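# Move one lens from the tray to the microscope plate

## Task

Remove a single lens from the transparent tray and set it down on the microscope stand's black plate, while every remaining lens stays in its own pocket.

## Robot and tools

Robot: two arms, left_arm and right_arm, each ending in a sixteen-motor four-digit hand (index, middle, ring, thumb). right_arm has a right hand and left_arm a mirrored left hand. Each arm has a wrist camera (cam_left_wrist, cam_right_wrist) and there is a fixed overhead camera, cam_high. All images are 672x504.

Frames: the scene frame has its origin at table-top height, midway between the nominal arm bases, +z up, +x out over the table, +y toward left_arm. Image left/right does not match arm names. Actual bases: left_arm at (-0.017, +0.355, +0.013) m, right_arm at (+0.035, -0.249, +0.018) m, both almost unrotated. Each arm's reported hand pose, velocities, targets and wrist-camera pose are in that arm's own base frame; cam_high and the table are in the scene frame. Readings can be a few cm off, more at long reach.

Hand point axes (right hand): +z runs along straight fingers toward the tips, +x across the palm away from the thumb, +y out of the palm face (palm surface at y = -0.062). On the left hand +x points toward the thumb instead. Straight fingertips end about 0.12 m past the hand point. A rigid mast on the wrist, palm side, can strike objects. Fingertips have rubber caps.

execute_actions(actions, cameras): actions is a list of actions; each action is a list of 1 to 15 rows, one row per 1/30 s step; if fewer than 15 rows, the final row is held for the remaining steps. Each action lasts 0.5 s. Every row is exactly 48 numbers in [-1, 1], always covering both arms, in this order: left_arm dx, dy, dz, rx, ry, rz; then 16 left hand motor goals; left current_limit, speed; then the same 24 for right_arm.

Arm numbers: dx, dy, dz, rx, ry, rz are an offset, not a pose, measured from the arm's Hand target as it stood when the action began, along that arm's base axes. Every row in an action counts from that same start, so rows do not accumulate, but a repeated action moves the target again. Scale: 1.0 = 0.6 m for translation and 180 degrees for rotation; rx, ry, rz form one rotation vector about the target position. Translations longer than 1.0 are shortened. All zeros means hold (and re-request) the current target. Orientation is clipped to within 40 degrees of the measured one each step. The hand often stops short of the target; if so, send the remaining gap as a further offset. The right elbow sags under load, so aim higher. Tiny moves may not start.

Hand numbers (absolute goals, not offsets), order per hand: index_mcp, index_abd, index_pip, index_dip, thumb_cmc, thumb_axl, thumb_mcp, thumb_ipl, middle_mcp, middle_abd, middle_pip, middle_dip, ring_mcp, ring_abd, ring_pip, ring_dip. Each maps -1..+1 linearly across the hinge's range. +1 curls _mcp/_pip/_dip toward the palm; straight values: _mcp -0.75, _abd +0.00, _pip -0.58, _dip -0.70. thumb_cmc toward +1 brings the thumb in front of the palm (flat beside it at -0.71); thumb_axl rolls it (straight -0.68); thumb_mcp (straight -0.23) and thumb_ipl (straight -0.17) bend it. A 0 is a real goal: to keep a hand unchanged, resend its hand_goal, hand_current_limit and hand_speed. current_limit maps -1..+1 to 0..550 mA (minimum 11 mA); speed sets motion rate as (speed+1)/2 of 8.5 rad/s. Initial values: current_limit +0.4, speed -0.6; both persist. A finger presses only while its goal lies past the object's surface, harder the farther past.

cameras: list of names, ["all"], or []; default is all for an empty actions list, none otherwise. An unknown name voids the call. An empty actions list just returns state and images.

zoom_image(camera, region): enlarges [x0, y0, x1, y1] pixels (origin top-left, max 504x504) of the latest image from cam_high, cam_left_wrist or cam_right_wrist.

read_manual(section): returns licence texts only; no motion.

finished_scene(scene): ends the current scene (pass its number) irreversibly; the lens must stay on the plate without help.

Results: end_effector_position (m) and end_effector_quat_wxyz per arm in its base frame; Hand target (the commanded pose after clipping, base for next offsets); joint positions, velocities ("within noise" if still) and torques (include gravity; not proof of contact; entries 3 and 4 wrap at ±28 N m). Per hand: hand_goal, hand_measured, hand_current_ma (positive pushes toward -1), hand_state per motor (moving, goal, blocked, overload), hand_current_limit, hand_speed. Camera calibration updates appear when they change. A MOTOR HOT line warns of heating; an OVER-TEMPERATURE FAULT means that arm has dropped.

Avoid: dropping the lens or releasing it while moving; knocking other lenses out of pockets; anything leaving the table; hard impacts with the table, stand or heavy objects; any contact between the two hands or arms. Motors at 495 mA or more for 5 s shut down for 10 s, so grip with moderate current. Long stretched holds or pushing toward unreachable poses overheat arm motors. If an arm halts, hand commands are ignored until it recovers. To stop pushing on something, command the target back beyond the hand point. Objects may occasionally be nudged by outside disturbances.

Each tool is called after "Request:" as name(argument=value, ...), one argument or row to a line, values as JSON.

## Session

Request:
execute_actions(
  actions=[],
)

Request:
zoom_image(
  camera="cam_high",
  region=[80, 240, 360, 500],
)

Scene clock: 0.00 s.
left_arm: end_effector_position=(+0.1688, +0.1984, +0.3140) hand_goal=(-0.754, +0.000, -0.576, -0.696, -0.714, -0.678, -0.226, -0.168, -0.754, +0.000, -0.576, -0.696, -0.754, +0.000, -0.576, -0.696) hand_measured=(-0.754, +0.000, -0.576, -0.696, -0.714, -0.678, -0.226, -0.168, -0.754, +0.000, -0.576, -0.696, -0.754, +0.000, -0.576, -0.696) hand_current_ma=(+0, +0, +0, +0, +0, +0, +0, +0, +0, +0, +0, +0, +0, +0, +0, +0) hand_state=(goal, goal, goal, goal, goal, goal, goal, goal, goal, goal, goal, goal, goal, goal, goal, goal) hand_current_limit=0.40 hand_speed=-0.60 end_effector_quat_wxyz=(-0.383, +0.911, +0.140, -0.059) | right_arm: end_effector_position=(+0.1366, -0.3284, +0.3469) hand_goal=(-0.754, +0.000, -0.576, -0.696, -0.714, -0.678, -0.226, -0.168, -0.754, +0.000, -0.576, -0.696, -0.754, +0.000, -0.576, -0.696) hand_measured=(-0.754, +0.000, -0.576, -0.696, -0.714, -0.678, -0.226, -0.168, -0.754, +0.000, -0.576, -0.696, -0.754, +0.000, -0.576, -0.696) hand_current_ma=(+0, +0, +0, +0, +0, +0, +0, +0, +0, +0, +0, +0, +0, +0, +0, +0) hand_state=(goal, goal, goal, goal, goal, goal, goal, goal, goal, goal, goal, goal, goal, goal, goal, goal) hand_current_limit=0.40 hand_speed=-0.60 end_effector_quat_wxyz=(+0.530, +0.516, -0.497, +0.454)
Joint positions: left_arm=[0.665 0.84 1.127 -1.511 -0.732 2.066] | right_arm=[-0.601 0.903 0.637 0.216 1.028 1.518]
Joint velocities: within noise
Joint torques (N m): no reading
Heat: left arm: hottest elbow 41 °C; right arm: hottest elbow 34 °C.
Hand target: left_arm +0.1728, +0.2025, +0.3249; -0.391, +0.907, +0.147, -0.047 | right_arm +0.1386, -0.3299, +0.3631; +0.530, +0.500, -0.501, +0.467
camera_calibration:
cam_left_wrist: T_world_to_cam=[[-0.849005, 0.160762, 0.503335, -0.0855408], [0.507344, -0.018119, 0.861553, -0.398257], [0.147625, 0.986827, -0.0661787, -0.0717867], [0, 0, 0, 1]] pos_world=[0.140026, 0.0773768, 0.381424]
cam_right_wrist: T_world_to_cam=[[-0.655681, 0.0378453, -0.754089, 0.404828], [0.563544, 0.689216, -0.455412, 0.261707], [0.502495, -0.723567, -0.473233, -0.0190591], [0, 0, 0, 1]] pos_world=[0.127532, -0.209484, 0.415442]

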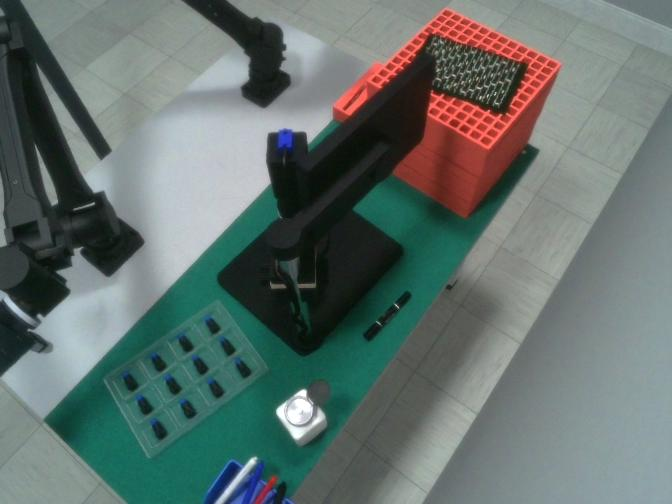

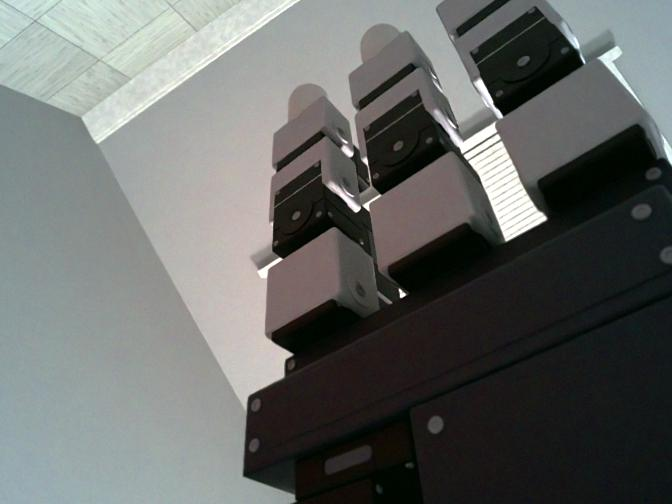

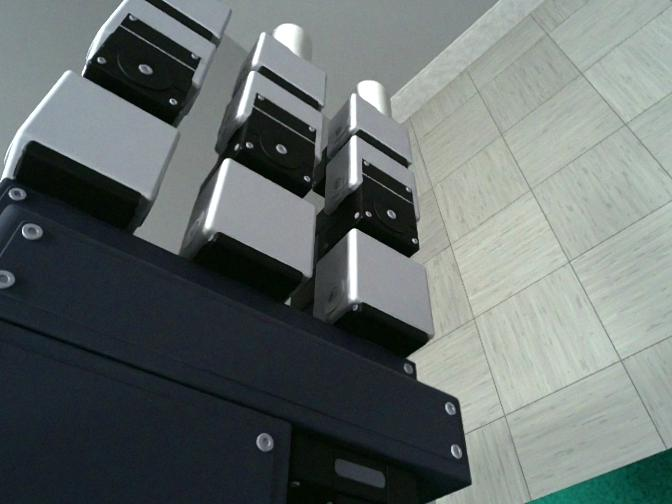

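Scaled by 1.800 from the camera's 672x504 image, which has a finer 960x720 frame.

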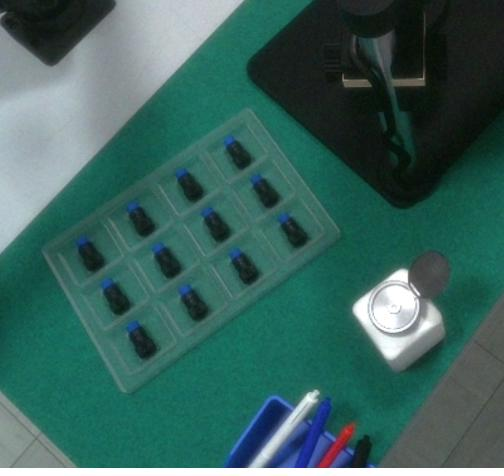

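Request:
execute_actions(
  actions=[
    [[0,0,0,0,0,0,-0.75,0,-0.58,-0.7,-0.71,-0.68,-0.23,-0.17,-0.75,0,-0.58,-0.7,-0.75,0,-0.58,-0.7,0.4,-0.6,0.03,0.05,-0.01,-0.0032,0.0592,0.0563,-0.75,0,-0.58,-0.7,-0.71,-0.68,-0.23,-0.17,-0.75,0,-0.58,-0.7,-0.34,0,0.88,0.17,0.4,-0.6],[0,0,0,0,0,0,-0.75,0,-0.58,-0.7,-0.71,-0.68,-0.23,-0.17,-0.75,0,-0.58,-0.7,-0.75,0,-0.58,-0.7,0.4,-0.6,0.0667,0.109,-0.03,-0.0065,0.1184,0.1126,-0.75,0,-0.58,-0.7,-0.71,-0.68,-0.23,-0.17,-0.75,0,-0.58,-0.7,-0.34,0,0.88,0.17,0.4,-0.6]],
    [[0,0,0,0,0,0,-0.75,0,-0.58,-0.7,-0.71,-0.68,-0.23,-0.17,-0.75,0,-0.58,-0.7,-0.75,0,-0.58,-0.7,0.4,-0.6,0.03,0.05,-0.01,-0.0032,0.0592,0.0563,-0.75,0,-0.58,-0.7,-0.71,-0.68,-0.23,-0.17,-0.75,0,-0.58,-0.7,-0.34,0,0.88,0.17,0.4,-0.6],[0,0,0,0,0,0,-0.75,0,-0.58,-0.7,-0.71,-0.68,-0.23,-0.17,-0.75,0,-0.58,-0.7,-0.75,0,-0.58,-0.7,0.4,-0.6,0.0667,0.109,-0.03,-0.0065,0.1184,0.1126,-0.75,0,-0.58,-0.7,-0.71,-0.68,-0.23,-0.17,-0.75,0,-0.58,-0.7,-0.34,0,0.88,0.17,0.4,-0.6]],
    [[0,0,0,0,0,0,-0.75,0,-0.58,-0.7,-0.71,-0.68,-0.23,-0.17,-0.75,0,-0.58,-0.7,-0.75,0,-0.58,-0.7,0.4,-0.6,0.03,0.05,-0.01,-0.0032,0.0592,0.0563,-0.75,0,-0.58,-0.7,-0.71,-0.68,-0.23,-0.17,-0.75,0,-0.58,-0.7,-0.34,0,0.88,0.17,0.4,-0.6],[0,0,0,0,0,0,-0.75,0,-0.58,-0.7,-0.71,-0.68,-0.23,-0.17,-0.75,0,-0.58,-0.7,-0.75,0,-0.58,-0.7,0.4,-0.6,0.0667,0.109,-0.03,-0.0065,0.1184,0.1126,-0.75,0,-0.58,-0.7,-0.71,-0.68,-0.23,-0.17,-0.75,0,-0.58,-0.7,-0.34,0,0.88,0.17,0.4,-0.6]],
  ],
  cameras=["cam_high"],
)

Scene clock: 27.23 s.
left_arm: end_effector_position=(+0.1688, +0.1984, +0.3140) hand_goal=(-0.750, +0.000, -0.580, -0.700, -0.710, -0.680, -0.230, -0.170, -0.750, +0.000, -0.580, -0.700, -0.750, +0.000, -0.580, -0.700) hand_measured=(-0.744, +0.000, -0.576, -0.696, -0.706, -0.678, -0.224, -0.168, -0.746, +0.000, -0.576, -0.698, -0.746, +0.000, -0.576, -0.696) hand_current_ma=(+1, +0, +0, +0, +0, +0, +1, +0, +0, +0, +0, +0, +0, +0, +0, +0) hand_state=(goal, goal, goal, goal, goal, goal, goal, goal, goal, goal, goal, goal, goal, goal, goal, goal) hand_current_limit=0.40 hand_speed=-0.60 end_effector_quat_wxyz=(-0.383, +0.911, +0.140, -0.059) | right_arm: end_effector_position=(+0.2522, -0.1367, +0.2771) hand_goal=(-0.750, +0.000, -0.580, -0.700, -0.710, -0.680, -0.230, -0.170, -0.750, +0.000, -0.580, -0.700, -0.340, +0.000, +0.880, +0.170) hand_measured=(-0.758, -0.002, -0.580, -0.698, -0.716, -0.678, -0.228, -0.168, -0.758, -0.002, -0.580, -0.698, -0.346, -0.002, +0.878, +0.168) hand_current_ma=(-7, -1, +0, +1, -4, +2, +1, +1, -8, -1, +0, +1, -6, -1, -1, -1) hand_state=(goal, goal, goal, goal, goal, goal, goal, goal, goal, goal, goal, goal, goal, goal, goal, goal) hand_current_limit=0.40 hand_speed=-0.60 end_effector_quat_wxyz=(+0.427, +0.824, +0.175, +0.327)
Joint positions: left_arm=[0.665 0.84 1.127 -1.511 -0.732 2.066] | right_arm=[0.186 0.448 0.389 -0.579 0.785 0.926]
Joint torques (N m): left_arm=[1.55 -1.55 11.74 0.99 -0.65 -0.1] | right_arm=[1.03 2.14 14.34 0.9 0.33 0.03]
Heat: left arm: hottest elbow 46 °C; right arm: hottest elbow 37 °C.
Hand target: left_arm +0.1728, +0.2025, +0.3249; -0.391, +0.907, +0.147, -0.047 | right_arm +0.2586, -0.1337, +0.3091; +0.422, +0.820, +0.160, +0.351
Off the commanded pose: left_arm 0.012 m, 2 deg | right_arm 0.033 m, 3 deg.
Images, in order (width x height): cam_high 672x504.

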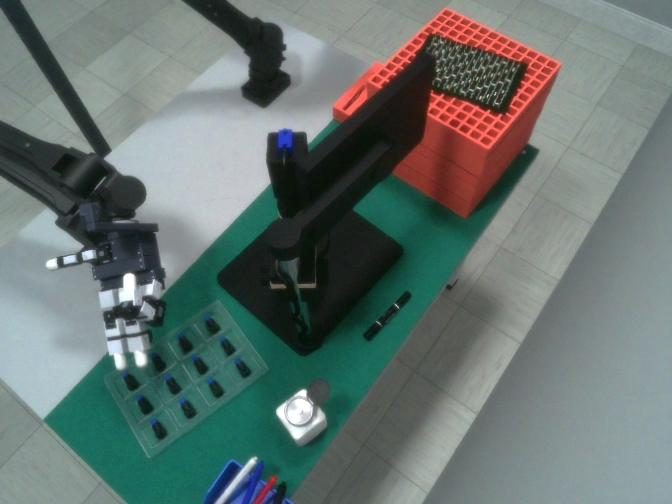

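Request:
execute_actions(
  actions=[
    [[0,0,0,0,0,0,-0.75,0,-0.58,-0.7,-0.71,-0.68,-0.23,-0.17,-0.75,0,-0.58,-0.7,-0.75,0,-0.58,-0.7,0.4,-0.6,0.03,0.05,-0.02,-0.0032,0.0592,0.0563,-0.75,0,-0.58,-0.7,-0.71,-0.68,-0.23,-0.17,-0.75,0,-0.58,-0.7,-0.34,0,0.88,0.17,0.4,-0.6],[0,0,0,0,0,0,-0.75,0,-0.58,-0.7,-0.71,-0.68,-0.23,-0.17,-0.75,0,-0.58,-0.7,-0.75,0,-0.58,-0.7,0.4,-0.6,0.066,0.109,-0.04,-0.0065,0.1184,0.1126,-0.75,0,-0.58,-0.7,-0.71,-0.68,-0.23,-0.17,-0.75,0,-0.58,-0.7,-0.34,0,0.88,0.17,0.4,-0.6]],
    [[0,0,0,0,0,0,-0.75,0,-0.58,-0.7,-0.71,-0.68,-0.23,-0.17,-0.75,0,-0.58,-0.7,-0.75,0,-0.58,-0.7,0.4,-0.6,0.03,0.05,-0.02,-0.0032,0.0592,0.0563,-0.75,0,-0.58,-0.7,-0.71,-0.68,-0.23,-0.17,-0.75,0,-0.58,-0.7,-0.34,0,0.88,0.17,0.4,-0.6],[0,0,0,0,0,0,-0.75,0,-0.58,-0.7,-0.71,-0.68,-0.23,-0.17,-0.75,0,-0.58,-0.7,-0.75,0,-0.58,-0.7,0.4,-0.6,0.066,0.109,-0.058,-0.0065,0.1184,0.1126,-0.75,0,-0.58,-0.7,-0.71,-0.68,-0.23,-0.17,-0.75,0,-0.58,-0.7,-0.34,0,0.88,0.17,0.4,-0.6]],
  ],
  cameras=["cam_high","cam_right_wrist"],
)

Request:
zoom_image(
  camera="cam_high",
  region=[150, 270, 270, 390],
)

Request:
zoom_image(
  camera="cam_right_wrist",
  region=[230, 0, 530, 180],
)

Scene clock: 33.97 s.
left_arm: end_effector_position=(+0.1688, +0.1984, +0.3140) hand_goal=(-0.750, +0.000, -0.580, -0.700, -0.710, -0.680, -0.230, -0.170, -0.750, +0.000, -0.580, -0.700, -0.750, +0.000, -0.580, -0.700) hand_measured=(-0.744, +0.000, -0.576, -0.696, -0.706, -0.678, -0.224, -0.168, -0.746, +0.000, -0.576, -0.698, -0.746, +0.000, -0.576, -0.696) hand_current_ma=(+1, +0, +0, +0, +0, +0, +1, +0, +0, +0, +0, +0, +0, +0, +0, +0) hand_state=(goal, goal, goal, goal, goal, goal, goal, goal, goal, goal, goal, goal, goal, goal, goal, goal) hand_current_limit=0.40 hand_speed=-0.60 end_effector_quat_wxyz=(-0.383, +0.911, +0.140, -0.059) | right_arm: end_effector_position=(+0.3236, -0.0065, +0.2199) hand_goal=(-0.750, +0.000, -0.580, -0.700, -0.710, -0.680, -0.230, -0.170, -0.750, +0.000, -0.580, -0.700, -0.340, +0.000, +0.880, +0.170) hand_measured=(-0.758, -0.002, -0.580, -0.698, -0.716, -0.678, -0.228, -0.168, -0.758, -0.002, -0.580, -0.698, -0.346, -0.002, +0.878, +0.168) hand_current_ma=(-7, -1, +0, +1, -4, +2, +2, +1, -8, -1, +0, +1, -6, -1, -1, -1) hand_state=(goal, goal, goal, goal, goal, goal, goal, goal, goal, goal, goal, goal, goal, goal, goal, goal) hand_current_limit=0.40 hand_speed=-0.60 end_effector_quat_wxyz=(+0.202, +0.783, +0.573, +0.136)
Joint positions: left_arm=[0.665 0.84 1.127 -1.511 -0.732 2.066] | right_arm=[0.347 0.728 0.643 -1.094 0.307 0.593]
Joint torques (N m): left_arm=[1.61 -1.55 11.75 0.98 -0.64 -0.09] | right_arm=[-0.44 -0.32 13.45 0.34 0.23 -0.32]
Heat: left arm: hottest elbow 47 °C; right arm: hottest elbow 38 °C.
Hand target: left_arm +0.1728, +0.2025, +0.3249; -0.391, +0.907, +0.147, -0.047 | right_arm +0.3378, -0.0029, +0.2501; +0.208, +0.777, +0.574, +0.153
Off the commanded pose: left_arm 0.012 m, 2 deg | right_arm 0.034 m, 2 deg.
camera_calibration:
cam_right_wrist: T_world_to_cam=[[0.249136, -0.929459, 0.272096, -0.105218], [-0.920246, -0.139645, 0.365577, 0.170837], [-0.301792, -0.341474, -0.890122, 0.414316], [0, 0, 0, 1]] pos_world=[0.308463, 0.0675389, 0.334967]
Images, in order (width x height): cam_high 672x504, cam_right_wrist 672x504.

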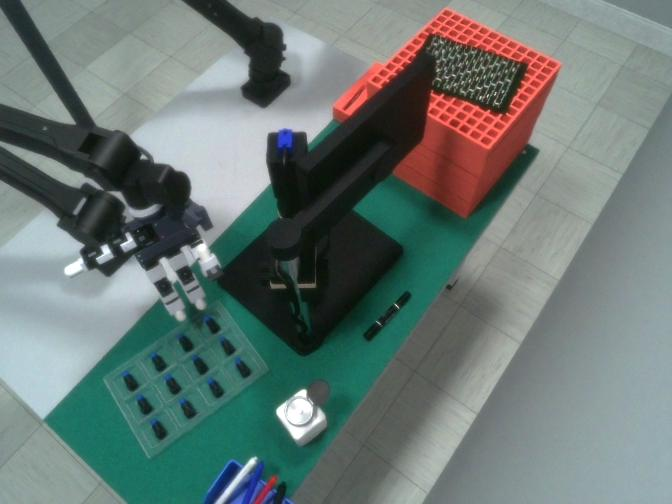

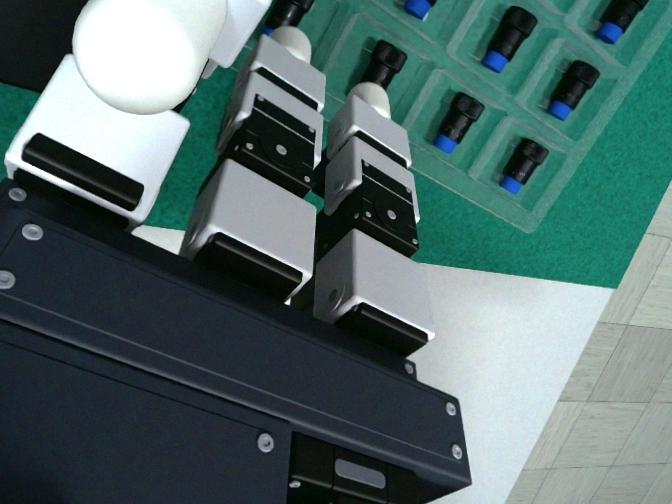

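Scaled by 4.200 from the camera's 672x504 image, which has a finer 960x720 frame.

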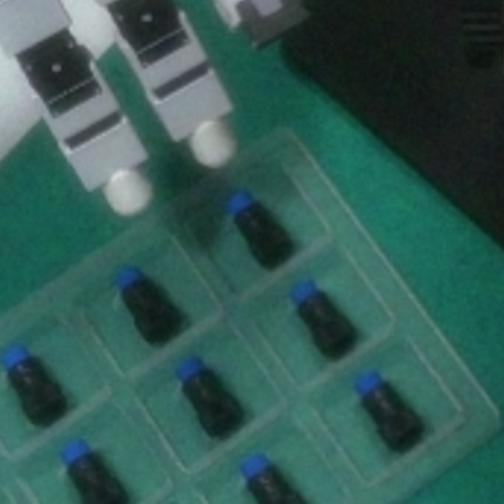

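Scaled by 1.680 from the camera's 672x504 image, which has a finer 960x720 frame.

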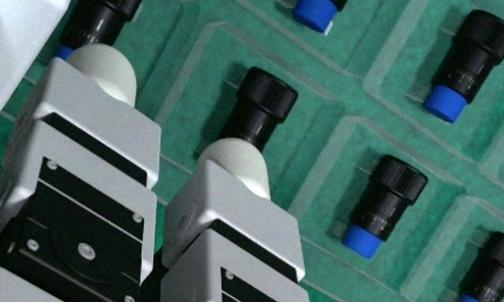

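Request:
execute_actions(
  actions=[
    [[0,0,0,0,0,0,-0.75,0,-0.58,-0.7,-0.71,-0.68,-0.23,-0.17,-0.75,0,-0.58,-0.7,-0.75,0,-0.58,-0.7,0.4,-0.6,0,0.003,-0.05,0,0,0,-0.75,0,-0.58,-0.7,-0.71,-0.68,-0.23,-0.17,-0.75,0,-0.58,-0.7,-0.34,0,0.88,0.17,0.4,-0.6],[0,0,0,0,0,0,-0.75,0,-0.58,-0.7,-0.71,-0.68,-0.23,-0.17,-0.75,0,-0.58,-0.7,-0.75,0,-0.58,-0.7,0.4,-0.6,0,0.006,-0.105,0,0,0,-0.75,0,-0.58,-0.7,-0.71,-0.68,-0.23,-0.17,-0.75,0,-0.58,-0.7,-0.34,0,0.88,0.17,0.4,-0.6]],
  ],
  cameras=["cam_high","cam_right_wrist"],
)

Request:
zoom_image(
  camera="cam_high",
  region=[160, 280, 260, 380],
)

Request:
zoom_image(
  camera="cam_right_wrist",
  region=[230, 0, 470, 160],
)

Scene clock: 42.73 s.
left_arm: end_effector_position=(+0.1688, +0.1984, +0.3140) hand_goal=(-0.750, +0.000, -0.580, -0.700, -0.710, -0.680, -0.230, -0.170, -0.750, +0.000, -0.580, -0.700, -0.750, +0.000, -0.580, -0.700) hand_measured=(-0.744, +0.000, -0.576, -0.696, -0.706, -0.678, -0.224, -0.168, -0.746, +0.000, -0.576, -0.698, -0.746, +0.000, -0.576, -0.696) hand_current_ma=(+1, +0, +0, +0, +0, +0, +1, +0, +0, +0, +0, +0, +0, +0, +0, +0) hand_state=(goal, goal, goal, goal, goal, goal, goal, goal, goal, goal, goal, goal, goal, goal, goal, goal) hand_current_limit=0.40 hand_speed=-0.60 end_effector_quat_wxyz=(-0.383, +0.911, +0.140, -0.059) | right_arm: end_effector_position=(+0.3317, -0.0035, +0.1849) hand_goal=(-0.750, +0.000, -0.580, -0.700, -0.710, -0.680, -0.230, -0.170, -0.750, +0.000, -0.580, -0.700, -0.340, +0.000, +0.880, +0.170) hand_measured=(-0.756, -0.002, -0.580, -0.698, -0.716, -0.678, -0.228, -0.168, -0.756, -0.002, -0.580, -0.698, -0.346, -0.002, +0.878, +0.168) hand_current_ma=(-6, -1, +0, +1, -4, +2, +2, +1, -6, -1, +0, +1, -6, -1, -1, -1) hand_state=(goal, goal, goal, goal, goal, goal, goal, goal, goal, goal, goal, goal, goal, goal, goal, goal) hand_current_limit=0.40 hand_speed=-0.60 end_effector_quat_wxyz=(+0.204, +0.782, +0.571, +0.143)
Joint positions: left_arm=[0.665 0.84 1.127 -1.511 -0.732 2.066] | right_arm=[0.347 0.77 0.561 -0.955 0.307 0.593]
Joint torques (N m): left_arm=[1.67 -1.49 11.73 0.95 -0.65 -0.09] | right_arm=[0.56 -0.62 8.5 2.06 0.26 -0.18]
Heat: left arm: hottest elbow 48 °C; right arm: hottest elbow 40 °C.
Hand target: left_arm +0.1728, +0.2025, +0.3249; -0.391, +0.907, +0.147, -0.047 | right_arm +0.3378, +0.0007, +0.1872; +0.208, +0.777, +0.574, +0.153
Off the commanded pose: left_arm 0.012 m, 2 deg | right_arm 0.008 m, 1 deg.
camera_calibration:
cam_right_wrist: T_world_to_cam=[[0.245142, -0.930896, 0.270812, -0.0934596], [-0.925519, -0.14154, 0.351257, 0.195989], [-0.288653, -0.336749, -0.896259, 0.383371], [0, 0, 0, 1]] pos_world=[0.314963, 0.0698391, 0.300067]
Images, in order (width x height): cam_high 672x504, cam_right_wrist 672x504.

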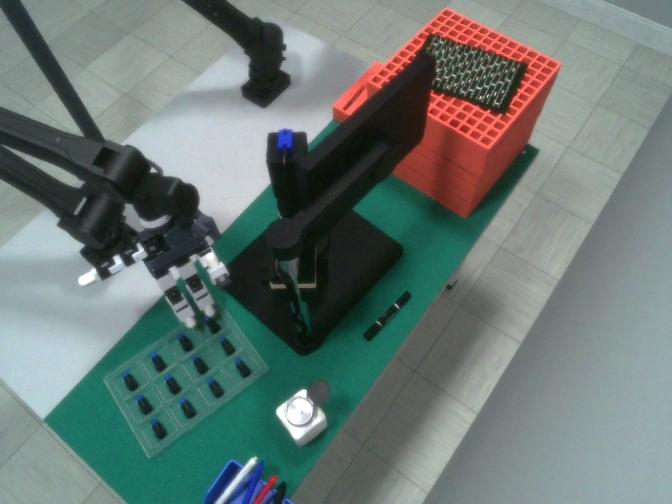

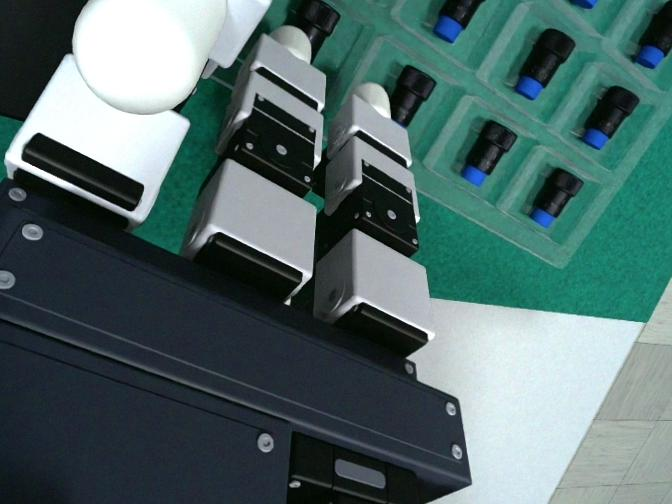

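Scaled by 5.040 from the camera's 672x504 image, which has a finer 960x720 frame.

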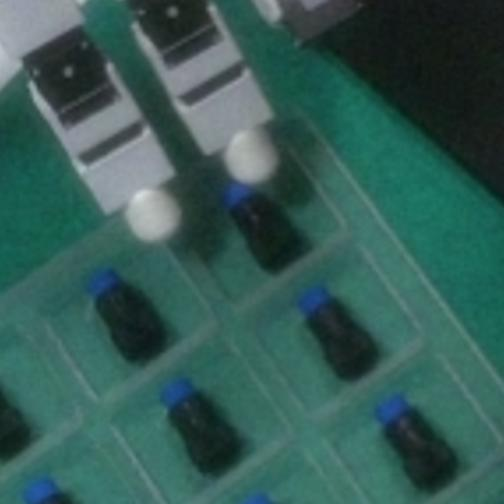

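Scaled by 2.100 from the camera's 672x504 image, which has a finer 960x720 frame.

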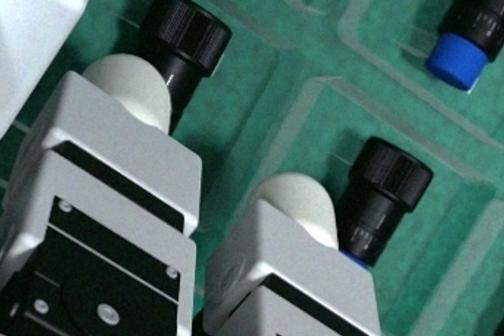

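Request:
execute_actions(
  actions=[
    [[0,0,0,0,0,0,-0.75,0,-0.58,-0.7,-0.71,-0.68,-0.23,-0.17,-0.75,0,-0.58,-0.7,-0.75,0,-0.58,-0.7,0.4,-0.6,0.027,0.008,-0.01,0,0,0.015,-0.75,0.035,-0.58,-0.7,-0.71,-0.68,-0.23,-0.17,-0.75,-0.035,-0.58,-0.7,-0.34,0,0.88,0.17,0.4,-0.6],[0,0,0,0,0,0,-0.75,0,-0.58,-0.7,-0.71,-0.68,-0.23,-0.17,-0.75,0,-0.58,-0.7,-0.75,0,-0.58,-0.7,0.4,-0.6,0.027,0.008,-0.037,0,0,0.015,-0.75,0.035,-0.58,-0.7,-0.71,-0.68,-0.23,-0.17,-0.75,-0.035,-0.58,-0.7,-0.34,0,0.88,0.17,0.4,-0.6]],
  ],
  cameras=["cam_high","cam_right_wrist"],
)

Request:
zoom_image(
  camera="cam_high",
  region=[170, 290, 250, 370],
)

Request:
zoom_image(
  camera="cam_right_wrist",
  region=[230, 0, 470, 160],
)

Scene clock: 50.07 s.
left_arm: end_effector_position=(+0.1688, +0.1984, +0.3140) hand_goal=(-0.750, +0.000, -0.580, -0.700, -0.710, -0.680, -0.230, -0.170, -0.750, +0.000, -0.580, -0.700, -0.750, +0.000, -0.580, -0.700) hand_measured=(-0.744, +0.000, -0.576, -0.696, -0.706, -0.678, -0.224, -0.168, -0.746, +0.000, -0.576, -0.698, -0.746, +0.000, -0.576, -0.696) hand_current_ma=(+1, +0, +0, +0, +0, +0, +1, +0, +0, +0, +0, +0, +0, +0, +0, +0) hand_state=(goal, goal, goal, goal, goal, goal, goal, goal, goal, goal, goal, goal, goal, goal, goal, goal) hand_current_limit=0.40 hand_speed=-0.60 end_effector_quat_wxyz=(-0.383, +0.911, +0.140, -0.059) | right_arm: end_effector_position=(+0.3482, +0.0052, +0.1640) hand_goal=(-0.750, +0.034, -0.580, -0.700, -0.710, -0.680, -0.230, -0.170, -0.750, -0.036, -0.580, -0.700, -0.340, +0.000, +0.880, +0.170) hand_measured=(-0.756, +0.030, -0.580, -0.698, -0.716, -0.678, -0.228, -0.168, -0.756, -0.032, -0.580, -0.698, -0.346, -0.002, +0.878, +0.168) hand_current_ma=(-6, -2, +0, +1, -4, +2, +2, +1, -6, +2, +0, +1, -6, -1, -1, -1) hand_state=(goal, goal, goal, goal, goal, goal, goal, goal, goal, goal, goal, goal, goal, goal, goal, goal) hand_current_limit=0.40 hand_speed=-0.60 end_effector_quat_wxyz=(+0.199, +0.768, +0.589, +0.153)
Joint positions: left_arm=[0.665 0.84 1.127 -1.511 -0.732 2.066] | right_arm=[0.33 0.832 0.527 -0.835 0.274 0.532]
Joint torques (N m): left_arm=[1.73 -1.49 11.74 0.95 -0.65 -0.09] | right_arm=[-0.44 -1.32 8.16 2.11 0.19 -0.27]
Heat: left arm: hottest elbow 49 °C; right arm: hottest elbow 39 °C.
Hand target: left_arm +0.1728, +0.2025, +0.3249; -0.391, +0.907, +0.147, -0.047 | right_arm +0.3540, +0.0055, +0.1650; +0.205, +0.763, +0.592, +0.158
Off the commanded pose: left_arm 0.012 m, 2 deg | right_arm 0.006 m, 1 deg.
camera_calibration:
cam_right_wrist: T_world_to_cam=[[0.289789, -0.919647, 0.265088, -0.0983157], [-0.918953, -0.189949, 0.345609, 0.218758], [-0.267485, -0.343757, -0.900157, 0.36562], [0, 0, 0, 1]] pos_world=[0.327317, 0.0768214, 0.279573]
Images, in order (width x height): cam_high 672x504, cam_right_wrist 672x504.

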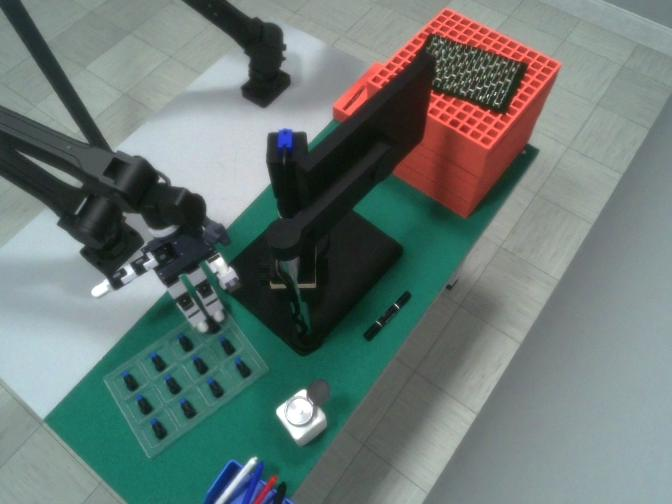

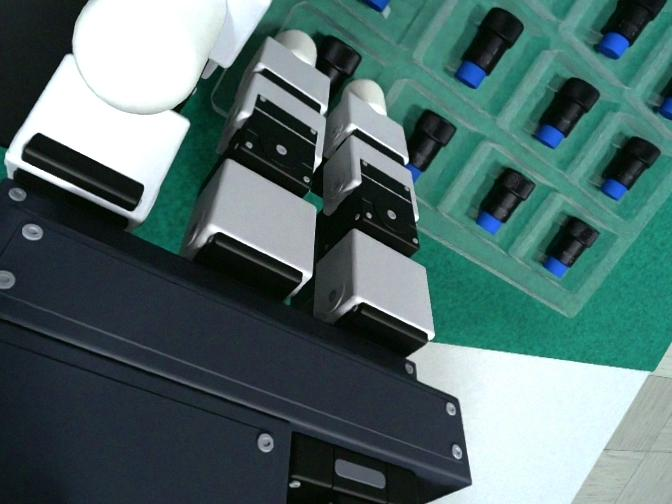

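Scaled by 6.300 from the camera's 672x504 image, which has a finer 960x720 frame.

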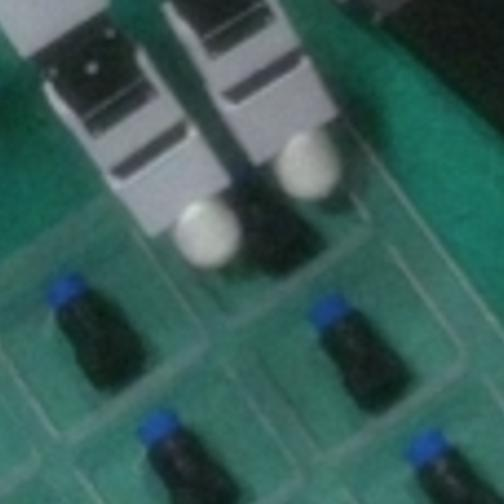

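Scaled by 2.100 from the camera's 672x504 image, which has a finer 960x720 frame.

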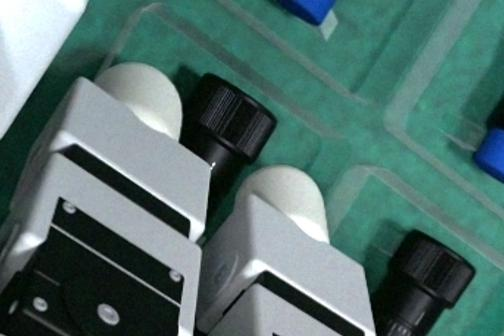

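Request:
execute_actions(
  actions=[
    [[0,0,0,0,0,0,-0.75,0,-0.58,-0.7,-0.71,-0.68,-0.23,-0.17,-0.75,0,-0.58,-0.7,-0.75,0,-0.58,-0.7,0.4,-0.6,0.003,-0.002,-0.017,0,0,0,-0.75,0.04,-0.58,-0.7,-0.71,-0.68,-0.23,-0.17,-0.75,-0.04,-0.58,-0.7,-0.34,0,0.88,0.17,0.4,-0.6]],
  ],
  cameras=["cam_high","cam_right_wrist"],
)

Request:
zoom_image(
  camera="cam_high",
  region=[170, 290, 250, 370],
)

Request:
zoom_image(
  camera="cam_right_wrist",
  region=[230, 0, 470, 160],
)

Scene clock: 55.40 s.
left_arm: end_effector_position=(+0.1688, +0.1984, +0.3140) hand_goal=(-0.750, +0.000, -0.580, -0.700, -0.710, -0.680, -0.230, -0.170, -0.750, +0.000, -0.580, -0.700, -0.750, +0.000, -0.580, -0.700) hand_measured=(-0.744, +0.000, -0.576, -0.696, -0.706, -0.678, -0.224, -0.168, -0.746, +0.000, -0.576, -0.698, -0.746, +0.000, -0.576, -0.696) hand_current_ma=(+1, +0, +0, +0, +0, +0, +1, +0, +0, +0, +0, +0, +0, +0, +0, +0) hand_state=(goal, goal, goal, goal, goal, goal, goal, goal, goal, goal, goal, goal, goal, goal, goal, goal) hand_current_limit=0.40 hand_speed=-0.60 end_effector_quat_wxyz=(-0.383, +0.911, +0.140, -0.059) | right_arm: end_effector_position=(+0.3510, +0.0041, +0.1570) hand_goal=(-0.750, +0.040, -0.580, -0.700, -0.710, -0.680, -0.230, -0.170, -0.750, -0.040, -0.580, -0.700, -0.340, +0.000, +0.880, +0.170) hand_measured=(-0.756, +0.036, -0.580, -0.698, -0.716, -0.678, -0.228, -0.168, -0.750, -0.042, -0.580, -0.698, -0.346, -0.002, +0.878, +0.168) hand_current_ma=(-5, -2, +0, +1, -4, +2, +2, +1, +0, -1, +0, +1, -6, -1, -1, -1) hand_state=(goal, goal, goal, goal, goal, goal, goal, goal, goal, goal, goal, goal, goal, goal, goal, goal) hand_current_limit=0.40 hand_speed=-0.60 end_effector_quat_wxyz=(+0.200, +0.768, +0.588, +0.154)
Joint positions: left_arm=[0.665 0.84 1.127 -1.511 -0.732 2.066] | right_arm=[0.321 0.847 0.513 -0.798 0.271 0.524]
Joint torques (N m): left_arm=[1.67 -1.49 11.75 1.03 -0.65 -0.1] | right_arm=[-0.15 -1.08 7.64 2.39 0.17 -0.32]
Heat: left arm: hottest elbow 49 °C; right arm: hottest elbow 39 °C.
Hand target: left_arm +0.1728, +0.2025, +0.3249; -0.391, +0.907, +0.147, -0.047 | right_arm +0.3558, +0.0044, +0.1548; +0.204, +0.763, +0.593, +0.158
Off the commanded pose: left_arm 0.012 m, 2 deg | right_arm 0.005 m, 1 deg.
camera_calibration:
cam_right_wrist: T_world_to_cam=[[0.28792, -0.920156, 0.265357, -0.097741], [-0.920641, -0.189663, 0.341245, 0.22477], [-0.26367, -0.34255, -0.901741, 0.35857], [0, 0, 0, 1]] pos_world=[0.329618, 0.0755217, 0.272572]
Images, in order (width x height): cam_high 672x504, cam_right_wrist 672x504.

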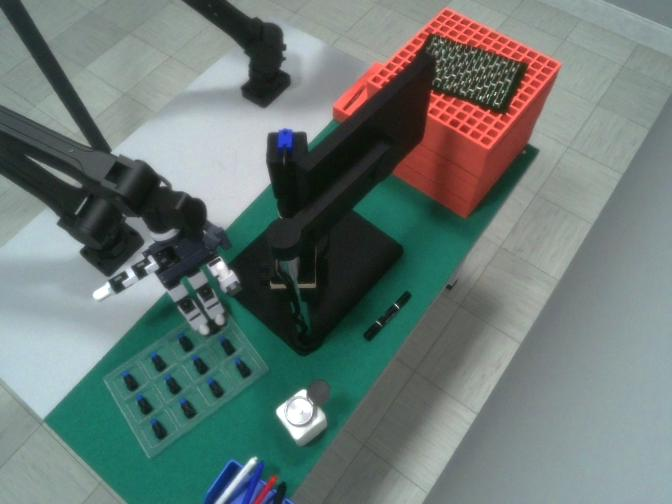

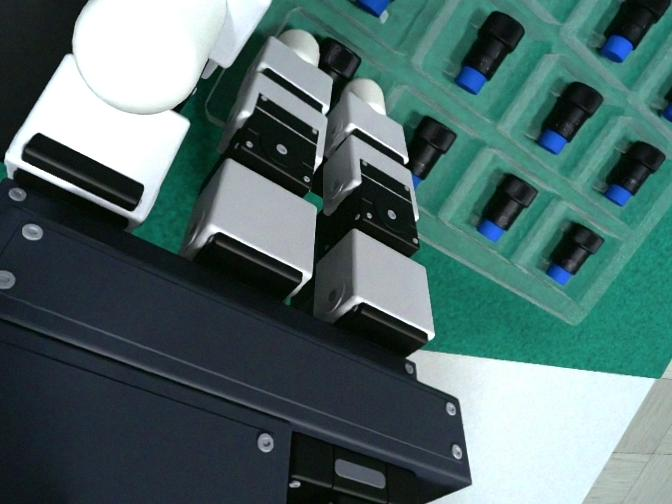

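Scaled by 6.300 from the camera's 672x504 image, which has a finer 960x720 frame.

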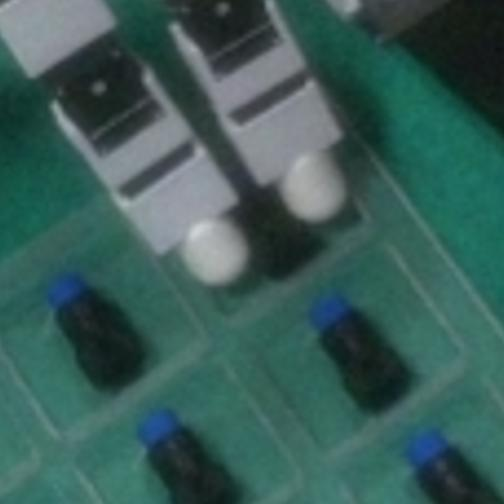

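Scaled by 2.100 from the camera's 672x504 image, which has a finer 960x720 frame.

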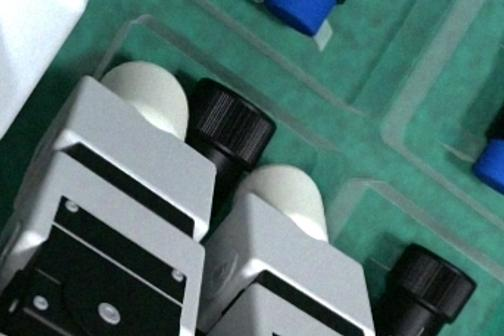

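Request:
execute_actions(
  actions=[
    [[0,0,0,0,0,0,-0.75,0,-0.58,-0.7,-0.71,-0.68,-0.23,-0.17,-0.75,0,-0.58,-0.7,-0.75,0,-0.58,-0.7,0.4,-0.6,0,0,-0.002,0,0,0,-0.75,0.16,-0.58,-0.7,-0.71,-0.68,-0.23,-0.17,-0.75,-0.16,-0.58,-0.7,-0.34,0,0.88,0.17,0.4,-0.85]],
  ],
  cameras=["cam_right_wrist"],
)

Request:
zoom_image(
  camera="cam_right_wrist",
  region=[230, 0, 470, 160],
)

Scene clock: 59.07 s.
left_arm: end_effector_position=(+0.1688, +0.1984, +0.3140) hand_goal=(-0.750, +0.000, -0.580, -0.700, -0.710, -0.680, -0.230, -0.170, -0.750, +0.000, -0.580, -0.700, -0.750, +0.000, -0.580, -0.700) hand_measured=(-0.744, +0.000, -0.576, -0.696, -0.706, -0.678, -0.224, -0.168, -0.746, +0.000, -0.576, -0.698, -0.746, +0.000, -0.576, -0.696) hand_current_ma=(+1, +0, +0, +0, +0, +0, +1, +0, +0, +0, +0, +0, +0, +0, +0, +0) hand_state=(goal, goal, goal, goal, goal, goal, goal, goal, goal, goal, goal, goal, goal, goal, goal, goal) hand_current_limit=0.40 hand_speed=-0.60 end_effector_quat_wxyz=(-0.383, +0.911, +0.140, -0.059) | right_arm: end_effector_position=(+0.3518, +0.0043, +0.1572) hand_goal=(-0.750, +0.160, -0.580, -0.700, -0.710, -0.680, -0.230, -0.170, -0.750, -0.160, -0.580, -0.700, -0.340, +0.000, +0.880, +0.170) hand_measured=(-0.756, +0.040, -0.580, -0.698, -0.716, -0.678, -0.228, -0.168, -0.752, -0.058, -0.580, -0.698, -0.346, -0.002, +0.878, +0.168) hand_current_ma=(-5, -312, +0, +1, -4, +2, +2, +1, -2, +242, +0, +1, -6, -1, -1, -1) hand_state=(goal, blocked, goal, goal, goal, goal, goal, goal, goal, blocked, goal, goal, goal, goal, goal, goal) hand_current_limit=0.40 hand_speed=-0.85 end_effector_quat_wxyz=(+0.200, +0.768, +0.588, +0.156)
Joint positions: left_arm=[0.665 0.84 1.127 -1.511 -0.732 2.066] | right_arm=[0.321 0.848 0.513 -0.794 0.271 0.524]
Joint torques (N m): left_arm=[1.61 -1.61 11.74 0.96 -0.65 -0.09] | right_arm=[-0.38 -1.03 7.5 2.32 0.19 -0.32]
Heat: left arm: hottest elbow 49 °C; right arm: hottest elbow 39 °C.
Hand target: left_arm +0.1728, +0.2025, +0.3249; -0.391, +0.907, +0.147, -0.047 | right_arm +0.3558, +0.0044, +0.1535; +0.204, +0.763, +0.593, +0.158
Off the commanded pose: left_arm 0.012 m, 2 deg | right_arm 0.005 m, 1 deg.
camera_calibration:
cam_right_wrist: T_world_to_cam=[[0.287103, -0.920432, 0.265287, -0.0974442], [-0.921638, -0.189951, 0.338382, 0.226332], [-0.261066, -0.341649, -0.90284, 0.358322], [0, 0, 0, 1]] pos_world=[0.330118, 0.0757218, 0.272772]
Images, in order (width x height): cam_right_wrist 672x504.

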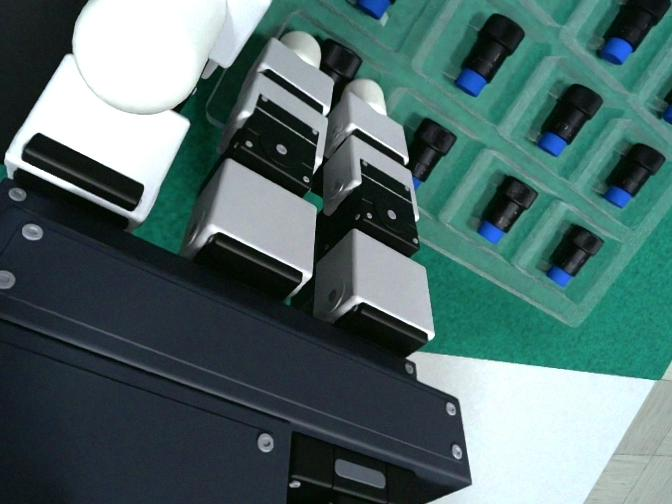

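Scaled by 2.100 from the camera's 672x504 image, which has a finer 960x720 frame.

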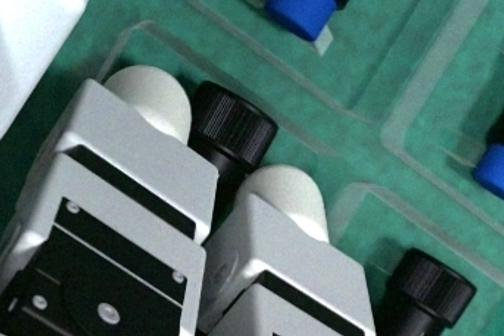

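Request:
execute_actions(
  actions=[
    [[0,0,0,0,0,0,-0.75,0,-0.58,-0.7,-0.71,-0.68,-0.23,-0.17,-0.75,0,-0.58,-0.7,-0.75,0,-0.58,-0.7,0.4,-0.6,0.012,0,0.029,0,-0.011,0,-0.75,0.16,-0.58,-0.7,-0.71,-0.68,-0.23,-0.17,-0.75,-0.16,-0.58,-0.7,-0.34,0,0.88,0.17,0.4,-0.85],[0,0,0,0,0,0,-0.75,0,-0.58,-0.7,-0.71,-0.68,-0.23,-0.17,-0.75,0,-0.58,-0.7,-0.75,0,-0.58,-0.7,0.4,-0.6,0.024,0,0.0588,0,-0.0223,0,-0.75,0.16,-0.58,-0.7,-0.71,-0.68,-0.23,-0.17,-0.75,-0.16,-0.58,-0.7,-0.34,0,0.88,0.17,0.4,-0.85]],
    [[0,0,0,0,0,0,-0.75,0,-0.58,-0.7,-0.71,-0.68,-0.23,-0.17,-0.75,0,-0.58,-0.7,-0.75,0,-0.58,-0.7,0.4,-0.6,0,0,0.03,0,0,0,-0.75,0.16,-0.58,-0.7,-0.71,-0.68,-0.23,-0.17,-0.75,-0.16,-0.58,-0.7,-0.34,0,0.88,0.17,0.4,-0.85],[0,0,0,0,0,0,-0.75,0,-0.58,-0.7,-0.71,-0.68,-0.23,-0.17,-0.75,0,-0.58,-0.7,-0.75,0,-0.58,-0.7,0.4,-0.6,0,0,0.06,0,0,0,-0.75,0.16,-0.58,-0.7,-0.71,-0.68,-0.23,-0.17,-0.75,-0.16,-0.58,-0.7,-0.34,0,0.88,0.17,0.4,-0.85]],
  ],
  cameras=["cam_right_wrist","cam_high"],
)

Scene clock: 70.43 s.
left_arm: end_effector_position=(+0.1688, +0.1984, +0.3140) hand_goal=(-0.750, +0.000, -0.580, -0.700, -0.710, -0.680, -0.230, -0.170, -0.750, +0.000, -0.580, -0.700, -0.750, +0.000, -0.580, -0.700) hand_measured=(-0.744, +0.000, -0.576, -0.696, -0.706, -0.678, -0.224, -0.168, -0.746, +0.000, -0.576, -0.698, -0.746, +0.000, -0.576, -0.696) hand_current_ma=(+1, +0, +0, +0, +0, +0, +1, +0, +0, +0, +0, +0, +0, +0, +0, +0) hand_state=(goal, goal, goal, goal, goal, goal, goal, goal, goal, goal, goal, goal, goal, goal, goal, goal) hand_current_limit=0.40 hand_speed=-0.60 end_effector_quat_wxyz=(-0.383, +0.911, +0.140, -0.059) | right_arm: end_effector_position=(+0.3555, +0.0024, +0.1908) hand_goal=(-0.750, +0.160, -0.580, -0.700, -0.710, -0.680, -0.230, -0.170, -0.750, -0.160, -0.580, -0.700, -0.340, +0.000, +0.880, +0.170) hand_measured=(-0.752, +0.040, -0.580, -0.698, -0.716, -0.678, -0.228, -0.168, -0.756, -0.058, -0.582, -0.700, -0.346, -0.002, +0.878, +0.168) hand_current_ma=(-2, -312, +0, +1, -4, +2, +2, +1, -7, +242, -1, +0, -6, -1, -1, -1) hand_state=(goal, blocked, goal, goal, goal, goal, goal, goal, goal, blocked, goal, goal, goal, goal, goal, goal) hand_current_limit=0.40 hand_speed=-0.85 end_effector_quat_wxyz=(+0.210, +0.764, +0.588, +0.165)
Joint positions: left_arm=[0.665 0.84 1.127 -1.511 -0.732 2.066] | right_arm=[0.31 0.808 0.572 -0.864 0.276 0.502]
Joint torques (N m): left_arm=[1.67 -1.55 11.75 0.94 -0.65 -0.09] | right_arm=[-0.26 -2.08 13.19 0.49 0.55 -0.31]
Heat: left arm: hottest elbow 50 °C; right arm: hottest elbow 39 °C.
Hand target: left_arm +0.1728, +0.2025, +0.3249; -0.391, +0.907, +0.147, -0.047 | right_arm +0.3702, +0.0043, +0.2248; +0.225, +0.757, +0.585, +0.185
Off the commanded pose: left_arm 0.012 m, 2 deg | right_arm 0.037 m, 3 deg.
camera_calibration:
cam_right_wrist: T_world_to_cam=[[0.285282, -0.917335, 0.277688, -0.110943], [-0.929179, -0.193661, 0.314836, 0.225157], [-0.235032, -0.347839, -0.907617, 0.380598], [0, 0, 0, 1]] pos_world=[0.330314, 0.0742194, 0.305357]
Images, in order (width x height): cam_high 672x504, cam_right_wrist 672x504.

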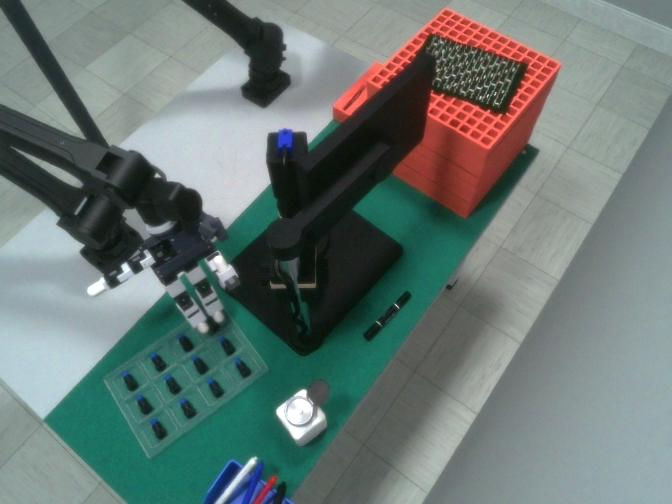

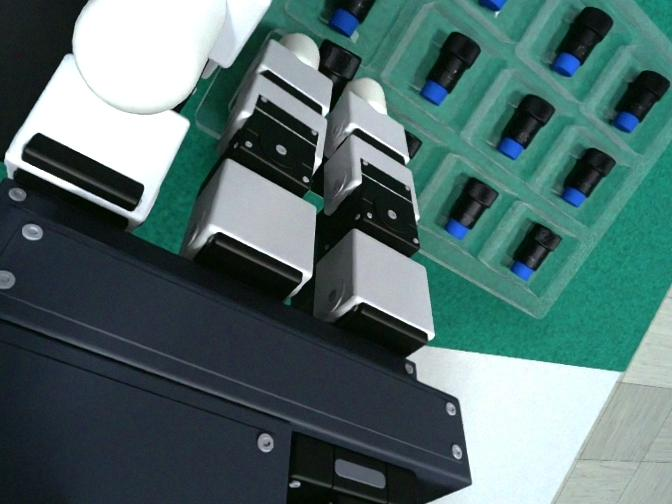

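Request:
execute_actions(
  actions=[
    [[0,0,0,0,0,0,-0.75,0,-0.58,-0.7,-0.71,-0.68,-0.23,-0.17,-0.75,0,-0.58,-0.7,-0.75,0,-0.58,-0.7,0.4,-0.6,0,0,0.025,0,0,0,-0.75,0.16,-0.58,-0.7,-0.71,-0.68,-0.23,-0.17,-0.75,-0.16,-0.58,-0.7,-0.34,0,0.88,0.17,0.4,-0.85],[0,0,0,0,0,0,-0.75,0,-0.58,-0.7,-0.71,-0.68,-0.23,-0.17,-0.75,0,-0.58,-0.7,-0.75,0,-0.58,-0.7,0.4,-0.6,0,0,0.05,0,0,0,-0.75,0.16,-0.58,-0.7,-0.71,-0.68,-0.23,-0.17,-0.75,-0.16,-0.58,-0.7,-0.34,0,0.88,0.17,0.4,-0.85]],
    [[0,0,0,0,0,0,-0.75,0,-0.58,-0.7,-0.71,-0.68,-0.23,-0.17,-0.75,0,-0.58,-0.7,-0.75,0,-0.58,-0.7,0.4,-0.6,-0.01,0.055,0,0,0,0,-0.75,0.16,-0.58,-0.7,-0.71,-0.68,-0.23,-0.17,-0.75,-0.16,-0.58,-0.7,-0.34,0,0.88,0.17,0.4,-0.85],[0,0,0,0,0,0,-0.75,0,-0.58,-0.7,-0.71,-0.68,-0.23,-0.17,-0.75,0,-0.58,-0.7,-0.75,0,-0.58,-0.7,0.4,-0.6,-0.02,0.11,0,0,0,0,-0.75,0.16,-0.58,-0.7,-0.71,-0.68,-0.23,-0.17,-0.75,-0.16,-0.58,-0.7,-0.34,0,0.88,0.17,0.4,-0.85]],
  ],
  cameras=["cam_right_wrist","cam_high"],
)

Scene clock: 77.13 s.
left_arm: end_effector_position=(+0.1688, +0.1984, +0.3140) hand_goal=(-0.750, +0.000, -0.580, -0.700, -0.710, -0.680, -0.230, -0.170, -0.750, +0.000, -0.580, -0.700, -0.750, +0.000, -0.580, -0.700) hand_measured=(-0.744, +0.000, -0.576, -0.696, -0.706, -0.678, -0.224, -0.168, -0.746, +0.000, -0.576, -0.698, -0.746, +0.000, -0.576, -0.696) hand_current_ma=(+1, +0, +0, +0, +0, +0, +1, +0, +0, +0, +0, +0, +0, +0, +0, +0) hand_state=(goal, goal, goal, goal, goal, goal, goal, goal, goal, goal, goal, goal, goal, goal, goal, goal) hand_current_limit=0.40 hand_speed=-0.60 end_effector_quat_wxyz=(-0.383, +0.911, +0.140, -0.059) | right_arm: end_effector_position=(+0.3460, +0.0622, +0.2229) hand_goal=(-0.750, +0.160, -0.580, -0.700, -0.710, -0.680, -0.230, -0.170, -0.750, -0.160, -0.580, -0.700, -0.340, +0.000, +0.880, +0.170) hand_measured=(-0.752, +0.040, -0.580, -0.698, -0.716, -0.678, -0.228, -0.168, -0.758, -0.058, -0.582, -0.700, -0.346, -0.002, +0.878, +0.168) hand_current_ma=(-1, -311, +0, +1, -4, +2, +3, +1, -8, +242, -1, +0, -6, -1, -1, -1) hand_state=(goal, blocked, goal, goal, goal, goal, goal, goal, goal, blocked, goal, goal, goal, goal, goal, goal) hand_current_limit=0.40 hand_speed=-0.85 end_effector_quat_wxyz=(+0.219, +0.755, +0.597, +0.162)
Joint positions: left_arm=[0.665 0.84 1.127 -1.511 -0.732 2.066] | right_arm=[0.574 0.858 0.682 -1.005 0.4 0.728]
Joint torques (N m): left_arm=[1.61 -1.49 11.75 0.96 -0.65 -0.1] | right_arm=[0.79 -1.9 13.53 0.27 0.74 0.13]
Heat: left arm: hottest elbow 50 °C; right arm: hottest elbow 39 °C.
Hand target: left_arm +0.1728, +0.2025, +0.3249; -0.391, +0.907, +0.147, -0.047 | right_arm +0.3582, +0.0704, +0.2549; +0.225, +0.757, +0.585, +0.185
Off the commanded pose: left_arm 0.012 m, 2 deg | right_arm 0.035 m, 3 deg.
camera_calibration:
cam_right_wrist: T_world_to_cam=[[0.301294, -0.904796, 0.300943, -0.0738756], [-0.926796, -0.203667, 0.315545, 0.217479], [-0.224211, -0.373985, -0.899925, 0.424508], [0, 0, 0, 1]] pos_world=[0.318997, 0.136211, 0.335633]
Images, in order (width x height): cam_high 672x504, cam_right_wrist 672x504.

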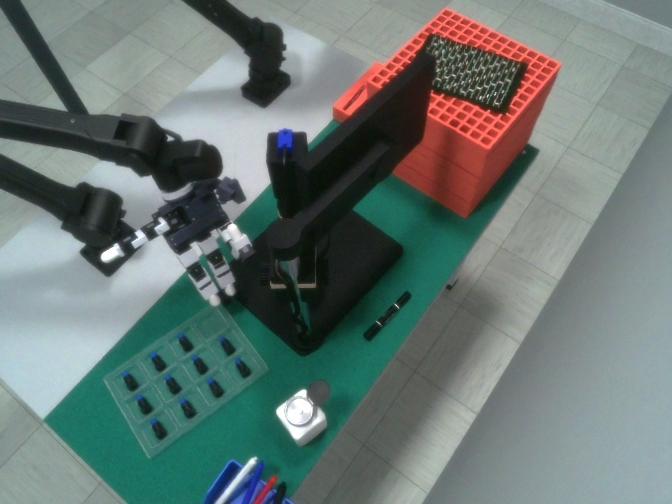

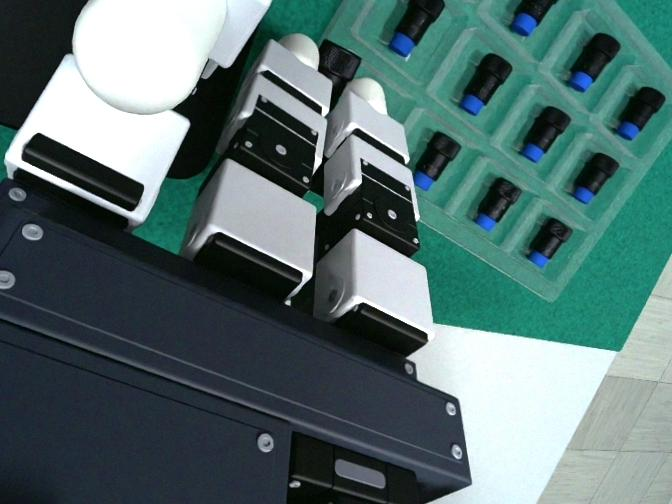

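Request:
execute_actions(
  actions=[
    [[0,0,0,0,0,0,-0.75,0,-0.58,-0.7,-0.71,-0.68,-0.23,-0.17,-0.75,0,-0.58,-0.7,-0.75,0,-0.58,-0.7,0.4,-0.6,-0.01,0.055,0,0,0,0,-0.75,0.16,-0.58,-0.7,-0.71,-0.68,-0.23,-0.17,-0.75,-0.16,-0.58,-0.7,-0.34,0,0.88,0.17,0.4,-0.85],[0,0,0,0,0,0,-0.75,0,-0.58,-0.7,-0.71,-0.68,-0.23,-0.17,-0.75,0,-0.58,-0.7,-0.75,0,-0.58,-0.7,0.4,-0.6,-0.02,0.11,0,0,0,0,-0.75,0.16,-0.58,-0.7,-0.71,-0.68,-0.23,-0.17,-0.75,-0.16,-0.58,-0.7,-0.34,0,0.88,0.17,0.4,-0.85]],
  ],
  cameras=["cam_right_wrist","cam_high"],
)

Scene clock: 81.73 s.
left_arm: end_effector_position=(+0.1688, +0.1984, +0.3140) hand_goal=(-0.750, +0.000, -0.580, -0.700, -0.710, -0.680, -0.230, -0.170, -0.750, +0.000, -0.580, -0.700, -0.750, +0.000, -0.580, -0.700) hand_measured=(-0.744, +0.000, -0.576, -0.696, -0.706, -0.678, -0.224, -0.168, -0.746, +0.000, -0.576, -0.698, -0.746, +0.000, -0.576, -0.696) hand_current_ma=(+1, +0, +0, +0, +0, +0, +1, +0, +0, +0, +0, +0, +0, +0, +0, +0) hand_state=(goal, goal, goal, goal, goal, goal, goal, goal, goal, goal, goal, goal, goal, goal, goal, goal) hand_current_limit=0.40 hand_speed=-0.60 end_effector_quat_wxyz=(-0.383, +0.911, +0.140, -0.059) | right_arm: end_effector_position=(+0.3337, +0.1257, +0.2236) hand_goal=(-0.750, +0.160, -0.580, -0.700, -0.710, -0.680, -0.230, -0.170, -0.750, -0.160, -0.580, -0.700, -0.340, +0.000, +0.880, +0.170) hand_measured=(-0.752, +0.040, -0.580, -0.698, -0.716, -0.678, -0.228, -0.168, -0.758, -0.058, -0.582, -0.700, -0.346, -0.002, +0.888, +0.168) hand_current_ma=(-2, -310, +0, +1, -5, +2, +3, +1, -9, +242, -1, +0, -5, -1, +7, -1) hand_state=(goal, blocked, goal, goal, goal, goal, goal, goal, goal, blocked, goal, goal, goal, goal, goal, goal) hand_current_limit=0.40 hand_speed=-0.85 end_effector_quat_wxyz=(+0.222, +0.752, +0.600, +0.158)
Joint positions: left_arm=[0.665 0.84 1.127 -1.511 -0.732 2.066] | right_arm=[0.808 0.983 0.756 -1.064 0.483 0.963]
Joint torques (N m): left_arm=[1.61 -1.61 11.75 0.99 -0.63 -0.1] | right_arm=[0.38 -3.14 13.34 0.13 0.93 0.09]
Heat: left arm: hottest elbow 51 °C; right arm: hottest elbow 40 °C.
Hand target: left_arm +0.1728, +0.2025, +0.3249; -0.391, +0.907, +0.147, -0.047 | right_arm +0.3462, +0.1364, +0.2549; +0.225, +0.757, +0.585, +0.185
Off the commanded pose: left_arm 0.012 m, 2 deg | right_arm 0.035 m, 4 deg.
camera_calibration:
cam_right_wrist: T_world_to_cam=[[0.307086, -0.899413, 0.311054, -0.0177248], [-0.925223, -0.205616, 0.318879, 0.217706], [-0.222847, -0.385718, -0.8953, 0.446143], [0, 0, 0, 1]] pos_world=[0.306291, 0.200907, 0.335523]
Images, in order (width x height): cam_high 672x504, cam_right_wrist 672x504.

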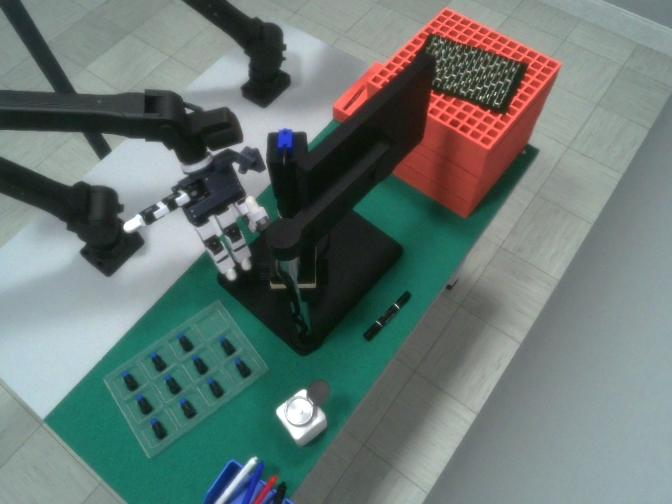

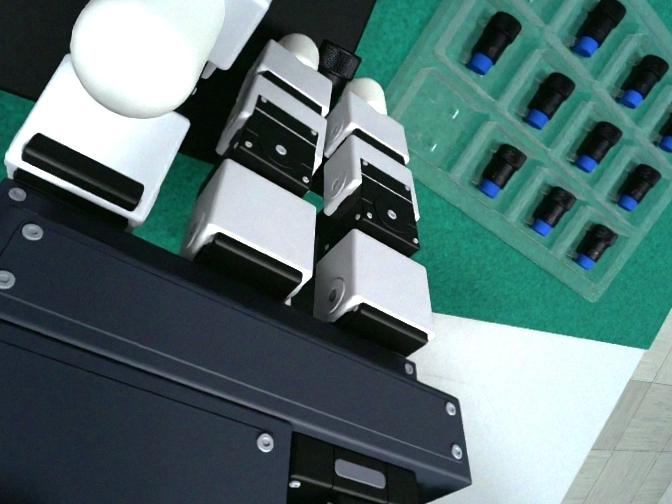

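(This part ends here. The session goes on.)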